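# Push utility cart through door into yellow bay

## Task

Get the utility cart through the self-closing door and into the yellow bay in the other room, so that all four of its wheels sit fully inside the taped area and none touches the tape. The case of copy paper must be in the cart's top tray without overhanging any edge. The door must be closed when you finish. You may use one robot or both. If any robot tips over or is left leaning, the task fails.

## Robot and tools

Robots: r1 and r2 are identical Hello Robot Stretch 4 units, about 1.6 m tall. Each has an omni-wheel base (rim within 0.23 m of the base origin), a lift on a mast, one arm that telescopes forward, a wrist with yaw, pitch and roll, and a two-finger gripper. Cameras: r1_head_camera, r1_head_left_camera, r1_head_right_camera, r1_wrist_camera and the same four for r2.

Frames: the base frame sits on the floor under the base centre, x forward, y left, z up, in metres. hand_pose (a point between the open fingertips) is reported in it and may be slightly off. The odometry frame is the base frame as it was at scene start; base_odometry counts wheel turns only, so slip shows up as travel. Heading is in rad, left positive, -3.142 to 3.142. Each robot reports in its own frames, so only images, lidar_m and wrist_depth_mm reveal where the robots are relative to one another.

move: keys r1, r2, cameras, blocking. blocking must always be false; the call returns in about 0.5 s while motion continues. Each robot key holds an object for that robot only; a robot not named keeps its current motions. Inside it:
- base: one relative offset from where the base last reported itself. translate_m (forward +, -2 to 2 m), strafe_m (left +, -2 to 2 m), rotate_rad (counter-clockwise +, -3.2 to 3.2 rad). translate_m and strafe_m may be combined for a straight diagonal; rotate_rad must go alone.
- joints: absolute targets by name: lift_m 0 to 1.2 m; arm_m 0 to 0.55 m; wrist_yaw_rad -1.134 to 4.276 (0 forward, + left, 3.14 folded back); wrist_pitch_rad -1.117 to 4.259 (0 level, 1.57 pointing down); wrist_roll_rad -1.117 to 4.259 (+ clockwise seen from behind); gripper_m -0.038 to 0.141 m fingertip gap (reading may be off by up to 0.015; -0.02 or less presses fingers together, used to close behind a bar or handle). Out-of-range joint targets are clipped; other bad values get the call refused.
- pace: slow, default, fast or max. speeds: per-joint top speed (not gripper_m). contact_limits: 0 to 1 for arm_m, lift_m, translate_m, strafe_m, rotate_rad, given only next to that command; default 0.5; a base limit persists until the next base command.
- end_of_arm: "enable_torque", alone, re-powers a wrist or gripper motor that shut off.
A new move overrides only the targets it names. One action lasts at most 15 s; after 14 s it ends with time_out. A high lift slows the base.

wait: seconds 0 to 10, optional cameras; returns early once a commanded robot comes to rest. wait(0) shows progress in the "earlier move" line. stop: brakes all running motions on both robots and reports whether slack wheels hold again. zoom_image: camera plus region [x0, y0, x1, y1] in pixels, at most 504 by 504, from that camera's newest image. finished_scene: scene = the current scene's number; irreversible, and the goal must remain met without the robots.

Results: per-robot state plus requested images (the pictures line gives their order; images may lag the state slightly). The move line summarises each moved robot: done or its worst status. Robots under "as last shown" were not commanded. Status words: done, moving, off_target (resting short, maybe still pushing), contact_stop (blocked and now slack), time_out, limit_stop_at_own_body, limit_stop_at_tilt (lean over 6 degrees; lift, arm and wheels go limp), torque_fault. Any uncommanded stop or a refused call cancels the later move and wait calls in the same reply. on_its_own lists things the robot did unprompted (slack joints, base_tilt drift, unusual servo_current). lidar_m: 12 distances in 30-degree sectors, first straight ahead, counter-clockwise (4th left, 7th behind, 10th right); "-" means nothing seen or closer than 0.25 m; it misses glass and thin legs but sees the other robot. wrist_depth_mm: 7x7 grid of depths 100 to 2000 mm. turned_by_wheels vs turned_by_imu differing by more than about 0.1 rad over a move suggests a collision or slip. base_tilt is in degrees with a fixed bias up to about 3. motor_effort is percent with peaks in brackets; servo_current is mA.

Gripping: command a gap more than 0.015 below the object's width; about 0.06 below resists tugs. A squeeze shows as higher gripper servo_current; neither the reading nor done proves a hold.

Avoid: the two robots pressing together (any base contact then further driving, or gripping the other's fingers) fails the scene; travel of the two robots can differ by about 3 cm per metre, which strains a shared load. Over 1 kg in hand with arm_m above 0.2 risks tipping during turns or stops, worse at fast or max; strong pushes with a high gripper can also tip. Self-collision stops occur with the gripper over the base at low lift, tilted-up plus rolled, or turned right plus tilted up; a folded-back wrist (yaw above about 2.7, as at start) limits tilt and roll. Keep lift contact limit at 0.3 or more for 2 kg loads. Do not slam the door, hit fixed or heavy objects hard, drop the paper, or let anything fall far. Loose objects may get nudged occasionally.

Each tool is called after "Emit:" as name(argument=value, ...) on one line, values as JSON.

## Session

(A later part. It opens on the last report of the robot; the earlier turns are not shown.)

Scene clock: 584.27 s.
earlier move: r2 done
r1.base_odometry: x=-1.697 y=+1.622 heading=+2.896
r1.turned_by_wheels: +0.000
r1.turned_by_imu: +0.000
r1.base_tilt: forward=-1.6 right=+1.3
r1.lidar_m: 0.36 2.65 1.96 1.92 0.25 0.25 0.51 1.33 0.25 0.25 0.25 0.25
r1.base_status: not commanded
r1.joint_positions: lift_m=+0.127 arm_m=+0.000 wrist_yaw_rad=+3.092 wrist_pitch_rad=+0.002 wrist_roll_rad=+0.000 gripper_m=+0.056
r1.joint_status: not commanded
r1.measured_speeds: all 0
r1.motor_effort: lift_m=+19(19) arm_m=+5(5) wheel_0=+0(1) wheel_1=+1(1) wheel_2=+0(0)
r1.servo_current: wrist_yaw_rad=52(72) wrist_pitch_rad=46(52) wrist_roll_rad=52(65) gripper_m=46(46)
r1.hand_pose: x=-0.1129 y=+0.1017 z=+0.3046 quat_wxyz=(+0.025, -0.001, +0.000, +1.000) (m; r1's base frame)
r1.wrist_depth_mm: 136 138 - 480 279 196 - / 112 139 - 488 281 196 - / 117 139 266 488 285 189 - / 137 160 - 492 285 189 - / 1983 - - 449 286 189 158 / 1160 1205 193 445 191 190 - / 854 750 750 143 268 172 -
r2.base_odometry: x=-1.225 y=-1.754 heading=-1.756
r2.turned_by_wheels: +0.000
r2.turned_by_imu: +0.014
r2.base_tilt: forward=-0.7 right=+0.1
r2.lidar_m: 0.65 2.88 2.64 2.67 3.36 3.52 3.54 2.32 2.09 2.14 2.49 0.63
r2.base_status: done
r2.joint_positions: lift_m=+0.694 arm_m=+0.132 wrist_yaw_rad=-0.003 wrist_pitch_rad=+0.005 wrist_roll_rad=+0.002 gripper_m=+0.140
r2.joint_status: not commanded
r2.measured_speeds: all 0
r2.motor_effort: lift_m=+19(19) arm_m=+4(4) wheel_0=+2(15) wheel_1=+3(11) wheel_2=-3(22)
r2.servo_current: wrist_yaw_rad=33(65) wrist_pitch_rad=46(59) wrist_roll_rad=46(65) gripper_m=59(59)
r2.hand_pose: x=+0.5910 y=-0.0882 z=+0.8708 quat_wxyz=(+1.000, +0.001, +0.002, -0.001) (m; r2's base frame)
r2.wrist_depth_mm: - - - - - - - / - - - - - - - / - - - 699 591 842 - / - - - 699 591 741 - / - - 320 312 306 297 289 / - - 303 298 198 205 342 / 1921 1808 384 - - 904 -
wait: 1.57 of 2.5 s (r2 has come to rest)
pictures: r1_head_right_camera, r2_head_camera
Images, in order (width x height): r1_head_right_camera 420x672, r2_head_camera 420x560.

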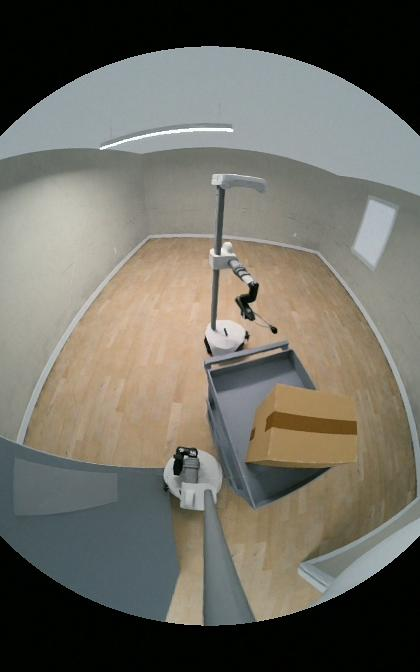

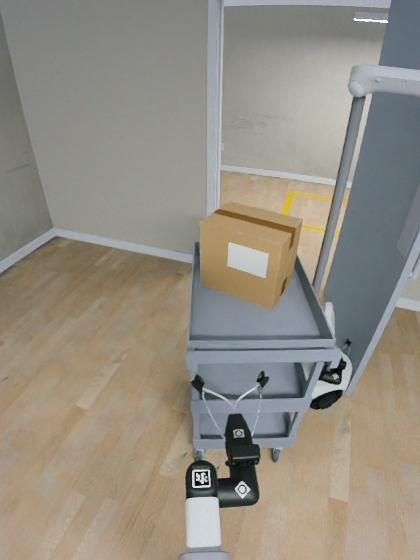

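Emit:
move(blocking=false, r2={"base":{"translate_m":0.08}}, cameras=[])

Emit:
wait(seconds=2, cameras=[])

Emit:
move(blocking=false, r2={"base":{"translate_m":-0.1,"strafe_m":0.1}}, cameras=[])

Emit:
wait(seconds=2, cameras=[])

Emit:
move(blocking=false, r2={"base":{"rotate_rad":-0.3}}, cameras=[])

Emit:
wait(seconds=1.5, cameras=["r2_wrist_camera","r1_head_right_camera"])

Scene clock: 596.47 s.
move: r2 moving
r1: as last shown
r1.turned_by_imu: -0.001
r1.base_tilt: forward=-1.6 right=+1.2
r1.lidar_m: 0.37 2.69 1.97 1.91 0.25 0.25 0.51 1.35 0.25 0.25 0.25 0.25
r1.servo_current: wrist_yaw_rad=33(59) wrist_pitch_rad=39(52) wrist_roll_rad=46(65) gripper_m=39(52)
r1.wrist_depth_mm: 136 138 - 480 278 195 - / 112 139 - 488 281 196 - / 117 140 266 492 283 189 - / 137 160 - 496 286 189 - / 1863 - - 449 287 189 158 / 1205 1182 194 449 191 190 - / 842 750 759 143 267 172 -
r2.base_odometry: x=-1.231 y=-1.785 heading=-1.755
r2.turned_by_wheels: +0.000
r2.turned_by_imu: +0.002
r2.base_tilt: forward=-0.7 right=+0.0
r2.lidar_m: 0.63 2.86 2.63 2.66 3.30 3.54 3.56 2.29 2.11 2.13 2.44 0.67
r2.base_status: translate_m moving
r2.joint_positions: lift_m=+0.694 arm_m=+0.132 wrist_yaw_rad=-0.003 wrist_pitch_rad=+0.005 wrist_roll_rad=+0.002 gripper_m=+0.140
r2.joint_status: not commanded
r2.measured_speeds: translate_m=+0.122 strafe_m=-0.001 rotate_rad=+0.000 lift_m=+0.000 arm_m=+0.000 wrist_yaw_rad=+0.000 wrist_pitch_rad=+0.000 wrist_roll_rad=+0.000
r2.motor_effort: lift_m=+19(19) arm_m=+4(4) wheel_0=+9(11) wheel_1=+8(8) wheel_2=-12(13)
r2.servo_current: wrist_yaw_rad=39(59) wrist_pitch_rad=46(52) wrist_roll_rad=52(52) gripper_m=52(59)
r2.hand_pose: x=+0.5910 y=-0.0882 z=+0.8708 quat_wxyz=(+1.000, +0.001, +0.002, -0.001) (m; r2's base frame)
r2.wrist_depth_mm: - - - - - - - / - - - - 603 - - / - - - 668 569 866 - / - - - 676 574 676 - / - - 338 330 324 319 442 / - - 277 272 211 259 317 / 1863 1808 1618 - - 904 -
pictures: none
No camera images: "cameras" was empty.

Scene clock: 597.37 s.
earlier move: r2 done
r1.base_odometry: x=-1.697 y=+1.622 heading=+2.896
r1.turned_by_wheels: +0.000
r1.turned_by_imu: +0.000
r1.base_tilt: forward=-1.6 right=+1.3
r1.lidar_m: 0.38 2.66 1.97 1.92 0.25 0.25 0.51 1.35 0.26 0.25 0.25 0.25
r1.base_status: not commanded
r1.joint_positions: lift_m=+0.127 arm_m=+0.000 wrist_yaw_rad=+3.092 wrist_pitch_rad=+0.002 wrist_roll_rad=+0.000 gripper_m=+0.056
r1.joint_status: not commanded
r1.measured_speeds: all 0
r1.motor_effort: lift_m=+19(19) arm_m=+4(5) wheel_0=+0(1) wheel_1=+1(1) wheel_2=+0(0)
r1.servo_current: wrist_yaw_rad=46(59) wrist_pitch_rad=46(52) wrist_roll_rad=46(65) gripper_m=46(52)
r1.hand_pose: x=-0.1129 y=+0.1017 z=+0.3046 quat_wxyz=(+0.025, -0.001, +0.000, +1.000) (m; r1's base frame)
r1.wrist_depth_mm: 136 138 - 480 279 195 - / 113 139 - 488 282 196 - / 116 139 266 488 283 189 - / 137 160 - 500 286 190 - / 1983 - - 445 286 190 158 / 1205 1205 194 452 191 189 - / 842 741 750 143 267 172 -
r2.base_odometry: x=-1.240 y=-1.833 heading=-1.755
r2.turned_by_wheels: +0.000
r2.turned_by_imu: +0.000
r2.base_tilt: forward=-0.7 right=+0.1
r2.lidar_m: 0.59 2.80 2.61 2.64 3.28 3.60 3.60 2.31 2.12 2.17 2.43 0.66
r2.base_status: done
r2.joint_positions: lift_m=+0.694 arm_m=+0.132 wrist_yaw_rad=-0.003 wrist_pitch_rad=+0.005 wrist_roll_rad=+0.002 gripper_m=+0.140
r2.joint_status: not commanded
r2.measured_speeds: all 0
r2.motor_effort: lift_m=+19(19) arm_m=+4(4) wheel_0=+2(11) wheel_1=+3(8) wheel_2=-2(13)
r2.servo_current: wrist_yaw_rad=46(59) wrist_pitch_rad=39(52) wrist_roll_rad=59(59) gripper_m=59(59)
r2.hand_pose: x=+0.5910 y=-0.0882 z=+0.8708 quat_wxyz=(+1.000, +0.001, +0.002, -0.001) (m; r2's base frame)
r2.wrist_depth_mm: - - - - - - - / - - - - 597 - 809 / - - - 654 564 - - / - - - 654 574 634 768 / - - 320 315 309 307 306 / - - 255 255 252 248 306 / 1921 1808 1618 - - 842 -
wait: 0.90 of 2 s (r2 has come to rest)
pictures: none
No camera images: "cameras" was empty.

Scene clock: 597.87 s.
move: r2 moving
r1: as last shown
r1.base_tilt: forward=-1.5 right=+1.3
r1.lidar_m: 0.35 2.61 1.98 1.91 0.25 0.25 0.51 1.36 0.25 0.25 0.25 0.25
r1.motor_effort: lift_m=+19(19) arm_m=+5(5) wheel_0=-1(1) wheel_1=+1(1) wheel_2=+0(0)
r1.servo_current: wrist_yaw_rad=52(52) wrist_pitch_rad=39(46) wrist_roll_rad=59(72) gripper_m=39(46)
r1.wrist_depth_mm: 136 138 - 480 279 196 - / 112 139 - 484 282 196 - / 117 139 266 496 285 189 - / 137 160 - 496 287 190 - / 1983 - - 445 287 189 158 / 1182 1205 194 452 191 190 - / 854 750 750 143 267 171 -
r2.base_odometry: x=-1.213 y=-1.815 heading=-1.755
r2.turned_by_wheels: +0.001
r2.turned_by_imu: +0.001
r2.base_tilt: forward=-0.7 right=+0.1
r2.lidar_m: 0.63 2.83 2.59 2.63 3.27 3.56 3.60 2.34 2.15 2.19 2.43 0.66
r2.base_status: translate_m moving; strafe_m moving
r2.joint_positions: lift_m=+0.694 arm_m=+0.132 wrist_yaw_rad=-0.003 wrist_pitch_rad=+0.005 wrist_roll_rad=+0.002 gripper_m=+0.140
r2.joint_status: not commanded
r2.measured_speeds: translate_m=-0.088 strafe_m=+0.089 rotate_rad=+0.003 lift_m=+0.000 arm_m=+0.000 wrist_yaw_rad=+0.000 wrist_pitch_rad=+0.000 wrist_roll_rad=+0.000
r2.motor_effort: lift_m=+19(19) arm_m=+4(4) wheel_0=-7(13) wheel_1=+7(7) wheel_2=+10(11)
r2.servo_current: wrist_yaw_rad=52(59) wrist_pitch_rad=39(59) wrist_roll_rad=46(59) gripper_m=52(59)
r2.hand_pose: x=+0.5910 y=-0.0882 z=+0.8708 quat_wxyz=(+1.000, +0.001, +0.002, -0.001) (m; r2's base frame)
r2.wrist_depth_mm: - - - - - - 778 / - - - - - - 778 / - - - 683 585 707 778 / - - - 683 597 707 778 / - - - 334 329 324 492 / - - 276 274 270 267 324 / 1921 1808 1808 - - 820 -
pictures: none
No camera images: "cameras" was empty.

Scene clock: 599.13 s.
earlier move: r2 done
r1.base_odometry: x=-1.697 y=+1.622 heading=+2.896
r1.turned_by_wheels: +0.000
r1.turned_by_imu: +0.000
r1.base_tilt: forward=-1.6 right=+1.2
r1.lidar_m: 0.36 2.63 1.98 1.93 0.25 0.26 0.51 1.36 0.27 0.25 0.25 0.25
r1.base_status: not commanded
r1.joint_positions: lift_m=+0.127 arm_m=+0.000 wrist_yaw_rad=+3.092 wrist_pitch_rad=+0.002 wrist_roll_rad=+0.000 gripper_m=+0.056
r1.joint_status: not commanded
r1.measured_speeds: all 0
r1.motor_effort: lift_m=+19(19) arm_m=+5(5) wheel_0=+0(1) wheel_1=+1(1) wheel_2=+0(0)
r1.servo_current: wrist_yaw_rad=46(59) wrist_pitch_rad=39(46) wrist_roll_rad=33(72) gripper_m=46(46)
r1.hand_pose: x=-0.1129 y=+0.1017 z=+0.3046 quat_wxyz=(+0.025, -0.001, +0.000, +1.000) (m; r1's base frame)
r1.wrist_depth_mm: 136 138 - 480 281 196 - / 112 139 - 484 282 198 - / 117 140 266 492 285 189 - / 137 159 - 492 285 189 - / 1921 - - 445 285 190 158 / 1205 1205 193 452 191 190 - / 854 759 750 143 267 172 -
r2.base_odometry: x=-1.123 y=-1.753 heading=-1.755
r2.turned_by_wheels: +0.000
r2.turned_by_imu: +0.000
r2.base_tilt: forward=-0.6 right=+0.1
r2.lidar_m: 0.70 2.78 2.57 2.62 3.23 3.46 3.49 2.39 2.16 2.23 2.56 0.72
r2.base_status: done
r2.joint_positions: lift_m=+0.694 arm_m=+0.132 wrist_yaw_rad=-0.003 wrist_pitch_rad=+0.005 wrist_roll_rad=+0.002 gripper_m=+0.140
r2.joint_status: not commanded
r2.measured_speeds: all 0
r2.motor_effort: lift_m=+19(19) arm_m=+4(4) wheel_0=-1(13) wheel_1=+4(7) wheel_2=+5(11)
r2.servo_current: wrist_yaw_rad=46(59) wrist_pitch_rad=46(59) wrist_roll_rad=39(59) gripper_m=52(59)
r2.hand_pose: x=+0.5910 y=-0.0882 z=+0.8708 quat_wxyz=(+1.000, +0.001, +0.002, -0.001) (m; r2's base frame)
r2.wrist_depth_mm: - - - - - - - / - - - - - - - / - - - - 707 654 - / - - - - 707 640 878 / - - - - 362 347 343 / - - - 355 197 205 878 / 1921 1808 1808 - - - -
wait: 1.27 of 2 s (r2 has come to rest)
pictures: none
No camera images: "cameras" was empty.

Scene clock: 599.63 s.
move: r2 moving
r1: as last shown
r1.base_tilt: forward=-1.6 right=+1.3
r1.lidar_m: 0.36 2.64 1.95 1.93 0.25 0.25 0.49 1.36 0.25 0.25 0.25 0.25
r1.servo_current: wrist_yaw_rad=52(59) wrist_pitch_rad=39(46) wrist_roll_rad=39(65) gripper_m=39(46)
r1.wrist_depth_mm: 136 138 - 488 281 195 - / 113 139 - 488 282 196 - / 117 140 266 492 283 189 - / 137 160 - 500 285 189 - / 1983 - - 445 286 189 158 / 1182 1182 194 449 191 189 - / 854 750 750 143 268 172 -
r2.base_odometry: x=-1.123 y=-1.753 heading=-1.981
r2.turned_by_wheels: -0.226
r2.turned_by_imu: -0.220
r2.base_tilt: forward=-0.6 right=+0.1
r2.lidar_m: 0.73 2.60 2.60 2.57 2.80 3.49 3.48 2.71 2.21 2.17 2.42 0.81
r2.base_status: rotate_rad moving
r2.joint_positions: lift_m=+0.694 arm_m=+0.132 wrist_yaw_rad=-0.003 wrist_pitch_rad=+0.005 wrist_roll_rad=+0.002 gripper_m=+0.140
r2.joint_status: not commanded
r2.measured_speeds: translate_m=+0.000 strafe_m=+0.000 rotate_rad=-0.566 lift_m=+0.000 arm_m=+0.000 wrist_yaw_rad=+0.000 wrist_pitch_rad=+0.000 wrist_roll_rad=+0.000
r2.motor_effort: lift_m=+19(19) arm_m=+4(4) wheel_0=+5(10) wheel_1=+5(10) wheel_2=+5(11)
r2.servo_current: wrist_yaw_rad=39(52) wrist_pitch_rad=46(52) wrist_roll_rad=39(59) gripper_m=46(59)
r2.hand_pose: x=+0.5910 y=-0.0882 z=+0.8708 quat_wxyz=(+1.000, +0.001, +0.002, -0.001) (m; r2's base frame)
r2.wrist_depth_mm: - - - - - - - / - - - - - - 891 / - - 809 707 991 - 904 / - - 788 723 891 - - / - - 377 439 462 424 436 / - - 196 442 197 184 - / 1983 1808 436 - - - -
pictures: none
No camera images: "cameras" was empty.

Scene clock: 600.20 s.
earlier move: r2 done
r1.base_odometry: x=-1.697 y=+1.622 heading=+2.896
r1.turned_by_wheels: +0.000
r1.turned_by_imu: +0.000
r1.base_tilt: forward=-1.6 right=+1.3
r1.lidar_m: 0.35 2.65 1.97 1.93 0.25 0.25 0.54 1.35 0.25 0.25 0.25 0.25
r1.base_status: not commanded
r1.joint_positions: lift_m=+0.127 arm_m=+0.000 wrist_yaw_rad=+3.092 wrist_pitch_rad=+0.002 wrist_roll_rad=+0.000 gripper_m=+0.056
r1.joint_status: not commanded
r1.measured_speeds: all 0
r1.motor_effort: lift_m=+19(19) arm_m=+5(5) wheel_0=+0(1) wheel_1=+1(1) wheel_2=+0(0)
r1.servo_current: wrist_yaw_rad=59(59) wrist_pitch_rad=39(46) wrist_roll_rad=46(65) gripper_m=39(46)
r1.hand_pose: x=-0.1129 y=+0.1017 z=+0.3046 quat_wxyz=(+0.025, -0.001, +0.000, +1.000) (m; r1's base frame)
r1.wrist_depth_mm: 137 138 - 480 279 196 - / 112 139 - 484 281 196 - / 117 139 266 488 283 189 - / 137 159 - 496 285 190 - / 1983 - - 445 285 190 158 / 1182 1205 194 452 191 190 - / 842 759 759 143 266 172 -
r2.base_odometry: x=-1.123 y=-1.753 heading=-2.054
r2.turned_by_wheels: -0.073
r2.turned_by_imu: -0.071
r2.base_tilt: forward=-0.7 right=+0.1
r2.lidar_m: 0.72 2.50 2.60 2.57 2.77 3.55 3.49 2.86 2.25 2.18 2.33 0.85
r2.base_status: done
r2.joint_positions: lift_m=+0.694 arm_m=+0.132 wrist_yaw_rad=-0.003 wrist_pitch_rad=+0.005 wrist_roll_rad=+0.002 gripper_m=+0.140
r2.joint_status: not commanded
r2.measured_speeds: all 0
r2.motor_effort: lift_m=+19(19) arm_m=+4(4) wheel_0=+4(10) wheel_1=+4(10) wheel_2=+4(11)
r2.servo_current: wrist_yaw_rad=52(59) wrist_pitch_rad=46(52) wrist_roll_rad=46(59) gripper_m=52(59)
r2.hand_pose: x=+0.5911 y=-0.0882 z=+0.8708 quat_wxyz=(+1.000, +0.001, +0.002, -0.001) (m; r2's base frame)
r2.wrist_depth_mm: - - - - - - - / - - - - - 976 - / - - 741 715 - 991 - / - - 750 707 1756 - - / - 370 397 466 452 462 - / - 359 196 166 192 182 - / 1983 1708 - - - - -
wait: 0.57 of 1.5 s (r2 has come to rest)
pictures: r1_head_right_camera, r2_wrist_camera
Images, in order (width x height): r1_head_right_camera 420x672, r2_wrist_camera 616x392.

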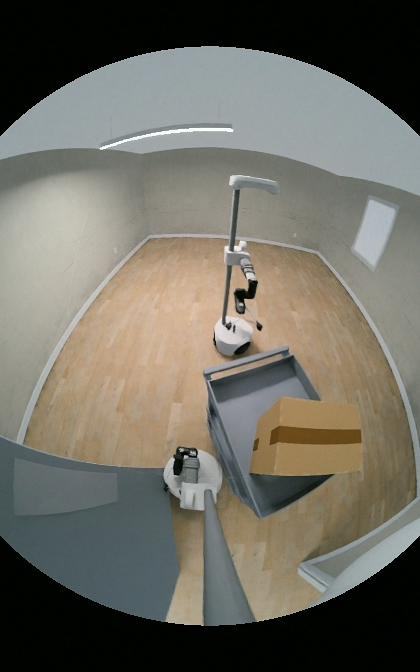

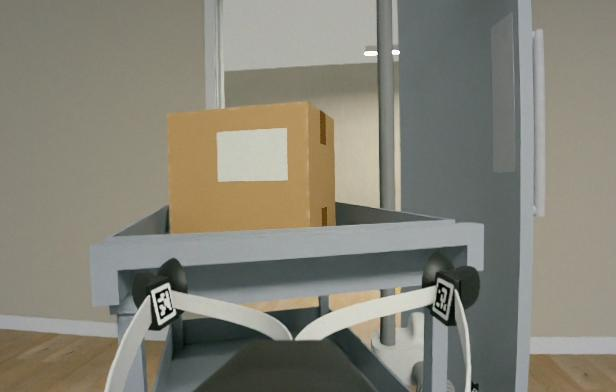

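Emit:
move(blocking=false, r2={"base": {"strafe_m": 0.08}}, cameras=[])

Emit:
wait(seconds=1.5, cameras=["r1_head_right_camera", "r2_wrist_camera"])

Scene clock: 622.20 s.
move: r2 moving
r1: as last shown
r1.lidar_m: 0.37 2.66 1.99 1.92 0.25 0.25 0.54 1.35 0.25 0.25 0.25 0.25
r1.motor_effort: lift_m=+19(19) arm_m=+4(5) wheel_0=+0(1) wheel_1=+1(1) wheel_2=+0(0)
r1.servo_current: wrist_yaw_rad=52(65) wrist_pitch_rad=39(46) wrist_roll_rad=59(65) gripper_m=39(46)
r1.wrist_depth_mm: 136 138 - 484 281 195 - / 112 138 - 484 281 196 - / 116 139 267 488 285 189 - / 137 160 - 500 285 189 - / 1921 - - 442 286 190 158 / 1182 1205 194 449 190 190 - / 842 759 750 143 267 172 -
r2.base_odometry: x=-1.091 y=-1.769 heading=-2.053
r2.turned_by_wheels: +0.000
r2.turned_by_imu: +0.001
r2.base_tilt: forward=-0.7 right=+0.1
r2.lidar_m: 0.71 2.51 2.57 2.52 2.72 3.54 3.49 2.87 2.27 2.22 2.39 0.84
r2.base_status: strafe_m moving
r2.joint_positions: lift_m=+0.694 arm_m=+0.132 wrist_yaw_rad=-0.003 wrist_pitch_rad=+0.005 wrist_roll_rad=+0.002 gripper_m=+0.140
r2.joint_status: not commanded
r2.measured_speeds: translate_m=-0.001 strafe_m=+0.140 rotate_rad=+0.006 lift_m=+0.000 arm_m=+0.000 wrist_yaw_rad=+0.000 wrist_pitch_rad=+0.000 wrist_roll_rad=+0.000
r2.motor_effort: lift_m=+19(19) arm_m=+4(4) wheel_0=-11(11) wheel_1=+12(12) wheel_2=-1(3)
r2.servo_current: wrist_yaw_rad=46(59) wrist_pitch_rad=39(46) wrist_roll_rad=52(59) gripper_m=52(59)
r2.hand_pose: x=+0.5911 y=-0.0882 z=+0.8708 quat_wxyz=(+1.000, +0.001, +0.002, -0.001) (m; r2's base frame)
r2.wrist_depth_mm: - - - - - - - / - - - - - 960 - / - - 750 723 - 991 - / - - 750 723 - - - / - - 387 455 442 462 - / - - 196 166 191 183 - / 1921 1756 - - - - -
pictures: none
No camera images: "cameras" was empty.

Scene clock: 623.03 s.
earlier move: r2 done
r1.base_odometry: x=-1.697 y=+1.622 heading=+2.896
r1.turned_by_wheels: +0.000
r1.turned_by_imu: +0.000
r1.base_tilt: forward=-1.6 right=+1.3
r1.lidar_m: 0.35 2.64 1.99 1.92 0.25 0.25 0.52 1.36 0.25 0.25 0.25 0.25
r1.base_status: not commanded
r1.joint_positions: lift_m=+0.127 arm_m=+0.000 wrist_yaw_rad=+3.092 wrist_pitch_rad=+0.002 wrist_roll_rad=+0.000 gripper_m=+0.056
r1.joint_status: not commanded
r1.measured_speeds: all 0
r1.motor_effort: lift_m=+19(19) arm_m=+4(5) wheel_0=-1(1) wheel_1=+0(1) wheel_2=+0(0)
r1.servo_current: wrist_yaw_rad=52(78) wrist_pitch_rad=46(52) wrist_roll_rad=52(65) gripper_m=39(52)
r1.hand_pose: x=-0.1129 y=+0.1017 z=+0.3046 quat_wxyz=(+0.025, -0.001, +0.000, +1.000) (m; r1's base frame)
r1.wrist_depth_mm: 136 138 - 480 279 195 - / 113 139 - 484 281 197 - / 116 139 266 488 283 189 - / 137 160 - 496 285 189 - / 1921 - - 445 287 190 158 / 1182 1160 193 452 191 189 - / 854 759 750 143 267 172 -
r2.base_odometry: x=-1.053 y=-1.790 heading=-2.054
r2.turned_by_wheels: +0.000
r2.turned_by_imu: +0.000
r2.base_tilt: forward=-0.7 right=+0.1
r2.lidar_m: 0.70 2.53 2.53 2.49 2.68 3.51 3.50 2.95 2.29 2.26 2.43 0.80
r2.base_status: done
r2.joint_positions: lift_m=+0.694 arm_m=+0.132 wrist_yaw_rad=-0.003 wrist_pitch_rad=+0.005 wrist_roll_rad=+0.002 gripper_m=+0.140
r2.joint_status: not commanded
r2.measured_speeds: all 0
r2.motor_effort: lift_m=+19(19) arm_m=+4(4) wheel_0=-1(11) wheel_1=+2(12) wheel_2=+0(3)
r2.servo_current: wrist_yaw_rad=59(65) wrist_pitch_rad=39(52) wrist_roll_rad=39(59) gripper_m=52(59)
r2.hand_pose: x=+0.5911 y=-0.0882 z=+0.8708 quat_wxyz=(+1.000, +0.001, +0.002, -0.001) (m; r2's base frame)
r2.wrist_depth_mm: - - - - - - - / - - - - - - 946 / - - 768 715 - - 946 / - - 778 715 1025 - - / - - 379 436 439 449 - / - - 216 436 198 182 - / 1863 1863 430 - - - -
wait: 0.83 of 1.5 s (r2 has come to rest)
pictures: r1_head_right_camera, r2_wrist_camera
Images, in order (width x height): r1_head_right_camera 420x672, r2_wrist_camera 616x392.

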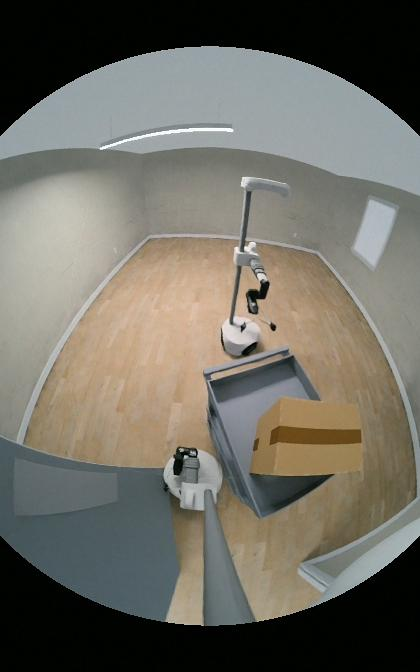

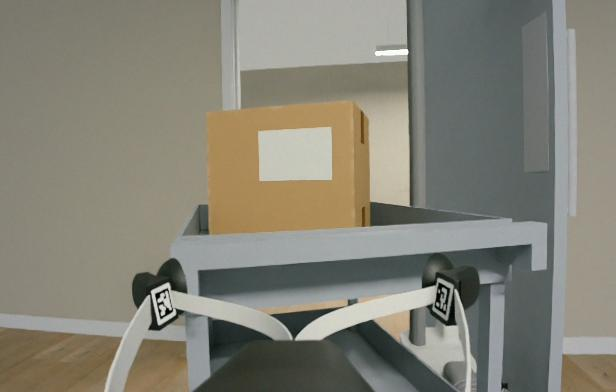

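Emit:
move(blocking=false, r2={"base": {"translate_m": 0.22}}, cameras=[])

Emit:
wait(seconds=3, cameras=["r1_head_right_camera", "r2_wrist_camera"])

Scene clock: 627.53 s.
move: r2 moving
r1: as last shown
r1.lidar_m: 0.38 2.65 1.99 1.93 0.25 0.25 0.53 1.36 0.25 0.25 0.25 0.25
r1.motor_effort: lift_m=+19(19) arm_m=+5(5) wheel_0=+0(1) wheel_1=+1(1) wheel_2=+0(0)
r1.servo_current: wrist_yaw_rad=52(72) wrist_pitch_rad=46(52) wrist_roll_rad=52(59) gripper_m=46(46)
r1.wrist_depth_mm: 136 138 - 480 281 195 - / 113 139 - 484 281 196 - / 117 139 266 492 285 189 - / 137 160 - 496 286 190 - / 1921 - - 445 286 190 158 / 1182 1205 194 445 190 190 - / 842 741 750 143 267 173 -
r2.base_odometry: x=-1.067 y=-1.818 heading=-2.053
r2.turned_by_wheels: +0.000
r2.turned_by_imu: +0.001
r2.base_tilt: forward=-0.7 right=+0.1
r2.lidar_m: 0.69 2.51 2.53 2.48 2.64 3.56 3.54 2.94 2.31 2.26 2.44 0.78
r2.base_status: translate_m moving
r2.joint_positions: lift_m=+0.694 arm_m=+0.132 wrist_yaw_rad=-0.003 wrist_pitch_rad=+0.005 wrist_roll_rad=+0.002 gripper_m=+0.140
r2.joint_status: not commanded
r2.measured_speeds: translate_m=+0.122 strafe_m=+0.001 rotate_rad=-0.003 lift_m=+0.000 arm_m=+0.000 wrist_yaw_rad=+0.000 wrist_pitch_rad=+0.000 wrist_roll_rad=+0.000
r2.motor_effort: lift_m=+19(19) arm_m=+4(4) wheel_0=+7(10) wheel_1=+7(8) wheel_2=-11(13)
r2.servo_current: wrist_yaw_rad=52(52) wrist_pitch_rad=39(46) wrist_roll_rad=52(59) gripper_m=46(59)
r2.hand_pose: x=+0.5911 y=-0.0882 z=+0.8708 quat_wxyz=(+1.000, +0.001, +0.002, -0.001) (m; r2's base frame)
r2.wrist_depth_mm: - - - - - - - / - - - - - - 931 / - - 741 683 - - 946 / - - 741 683 976 - - / - - 387 370 439 421 433 / - - 216 410 198 184 - / 1983 1756 399 - - - -
pictures: none
No camera images: "cameras" was empty.

Scene clock: 629.20 s.
earlier move: r2 done
r1.base_odometry: x=-1.697 y=+1.622 heading=+2.896
r1.turned_by_wheels: +0.000
r1.turned_by_imu: +0.000
r1.base_tilt: forward=-1.6 right=+1.3
r1.lidar_m: 1.00 2.64 1.98 1.92 0.25 0.25 0.49 1.34 0.26 0.25 0.25 0.25
r1.base_status: not commanded
r1.joint_positions: lift_m=+0.127 arm_m=+0.000 wrist_yaw_rad=+3.092 wrist_pitch_rad=+0.002 wrist_roll_rad=+0.000 gripper_m=+0.056
r1.joint_status: not commanded
r1.measured_speeds: all 0
r1.motor_effort: lift_m=+19(19) arm_m=+5(5) wheel_0=+0(1) wheel_1=+1(1) wheel_2=+0(0)
r1.servo_current: wrist_yaw_rad=65(72) wrist_pitch_rad=39(52) wrist_roll_rad=46(65) gripper_m=46(52)
r1.hand_pose: x=-0.1129 y=+0.1017 z=+0.3046 quat_wxyz=(+0.025, -0.001, +0.000, +1.000) (m; r1's base frame)
r1.wrist_depth_mm: 136 138 - 480 279 196 - / 112 139 - 488 283 196 - / 117 139 265 492 283 189 - / 137 159 - 492 285 189 - / 1983 - - 442 285 190 158 / 1182 1205 193 452 190 190 - / 842 750 750 142 267 172 -
r2.base_odometry: x=-1.155 y=-1.985 heading=-2.053
r2.turned_by_wheels: +0.000
r2.turned_by_imu: +0.005
r2.base_tilt: forward=-0.7 right=+0.1
r2.lidar_m: 0.65 2.31 2.52 2.45 2.68 3.76 3.71 2.97 2.34 2.28 2.46 0.72
r2.base_status: done
r2.joint_positions: lift_m=+0.694 arm_m=+0.132 wrist_yaw_rad=-0.001 wrist_pitch_rad=+0.005 wrist_roll_rad=+0.002 gripper_m=+0.140
r2.joint_status: not commanded
r2.measured_speeds: all 0
r2.motor_effort: lift_m=+19(19) arm_m=+4(5) wheel_0=+4(11) wheel_1=+4(13) wheel_2=-3(16)
r2.servo_current: wrist_yaw_rad=46(59) wrist_pitch_rad=46(52) wrist_roll_rad=39(59) gripper_m=52(59)
r2.hand_pose: x=+0.5911 y=-0.0878 z=+0.8708 quat_wxyz=(+1.000, +0.001, +0.002, -0.001) (m; r2's base frame)
r2.wrist_depth_mm: - - - - - - - / - - 1921 - - - - / - - 676 627 - - - / - - 676 627 - - - / - 322 320 322 336 349 - / 293 220 216 375 389 205 - / 1921 359 - - - 424 -
wait: 1.67 of 3 s (r2 has come to rest)
pictures: r1_head_right_camera, r2_wrist_camera
Images, in order (width x height): r1_head_right_camera 420x672, r2_wrist_camera 616x392.

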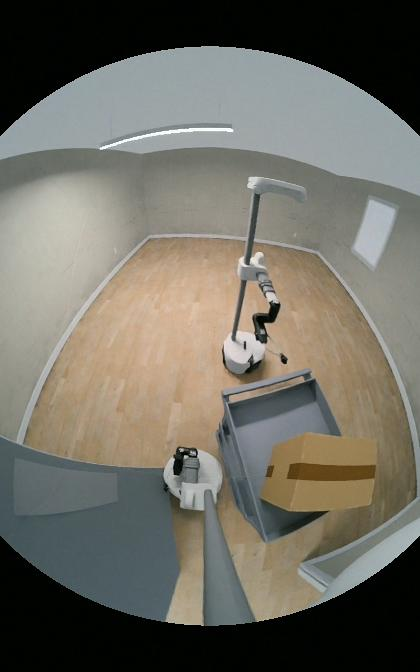

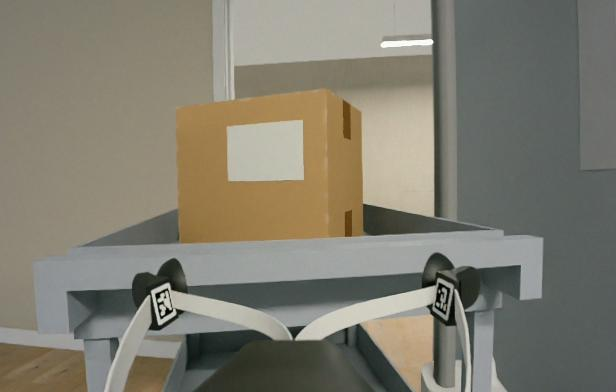

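Emit:
wait(seconds=0, cameras=["r2_head_camera"])

Scene clock: 640.93 s.
r1.base_odometry: x=-1.697 y=+1.622 heading=+2.896
r1.turned_by_wheels: +0.000
r1.turned_by_imu: -0.001
r1.base_tilt: forward=-1.6 right=+1.3
r1.lidar_m: 1.02 2.63 1.98 1.91 0.25 0.25 0.51 1.35 0.25 0.25 0.25 0.25
r1.base_status: not commanded
r1.joint_positions: lift_m=+0.127 arm_m=+0.000 wrist_yaw_rad=+3.092 wrist_pitch_rad=+0.002 wrist_roll_rad=+0.000 gripper_m=+0.056
r1.joint_status: not commanded
r1.measured_speeds: all 0
r1.motor_effort: lift_m=+19(19) arm_m=+5(5) wheel_0=+0(1) wheel_1=+1(1) wheel_2=+0(0)
r1.servo_current: wrist_yaw_rad=39(72) wrist_pitch_rad=39(52) wrist_roll_rad=52(65) gripper_m=39(52)
r1.hand_pose: x=-0.1129 y=+0.1017 z=+0.3046 quat_wxyz=(+0.025, -0.001, +0.000, +1.000) (m; r1's base frame)
r1.wrist_depth_mm: 136 138 - 480 279 196 - / 112 139 - 484 283 197 - / 117 140 266 492 282 189 - / 137 160 - 496 287 189 - / 1921 - - 445 286 189 158 / 1182 1205 194 445 191 190 - / 842 759 759 143 267 173 -
r2.base_odometry: x=-1.155 y=-1.985 heading=-2.053
r2.turned_by_wheels: +0.000
r2.turned_by_imu: +0.002
r2.base_tilt: forward=-0.7 right=+0.0
r2.lidar_m: 0.65 2.30 2.51 2.46 2.66 3.74 3.72 2.96 2.34 2.28 2.46 0.75
r2.base_status: done
r2.joint_positions: lift_m=+0.694 arm_m=+0.132 wrist_yaw_rad=-0.001 wrist_pitch_rad=+0.005 wrist_roll_rad=+0.002 gripper_m=+0.140
r2.joint_status: not commanded
r2.measured_speeds: all 0
r2.motor_effort: lift_m=+19(19) arm_m=+5(5) wheel_0=+4(11) wheel_1=+4(13) wheel_2=-3(16)
r2.servo_current: wrist_yaw_rad=39(59) wrist_pitch_rad=46(52) wrist_roll_rad=46(59) gripper_m=46(59)
r2.hand_pose: x=+0.5911 y=-0.0878 z=+0.8708 quat_wxyz=(+1.000, +0.001, +0.002, -0.001) (m; r2's base frame)
r2.wrist_depth_mm: - - - - - - - / - - 1863 - - - - / - - 683 634 - - - / - - 683 640 - - - / - 322 319 325 336 347 - / 294 220 216 379 392 205 - / 1921 359 - - - 424 -
pictures: r2_head_camera
Images, in order (width x height): r2_head_camera 420x560.

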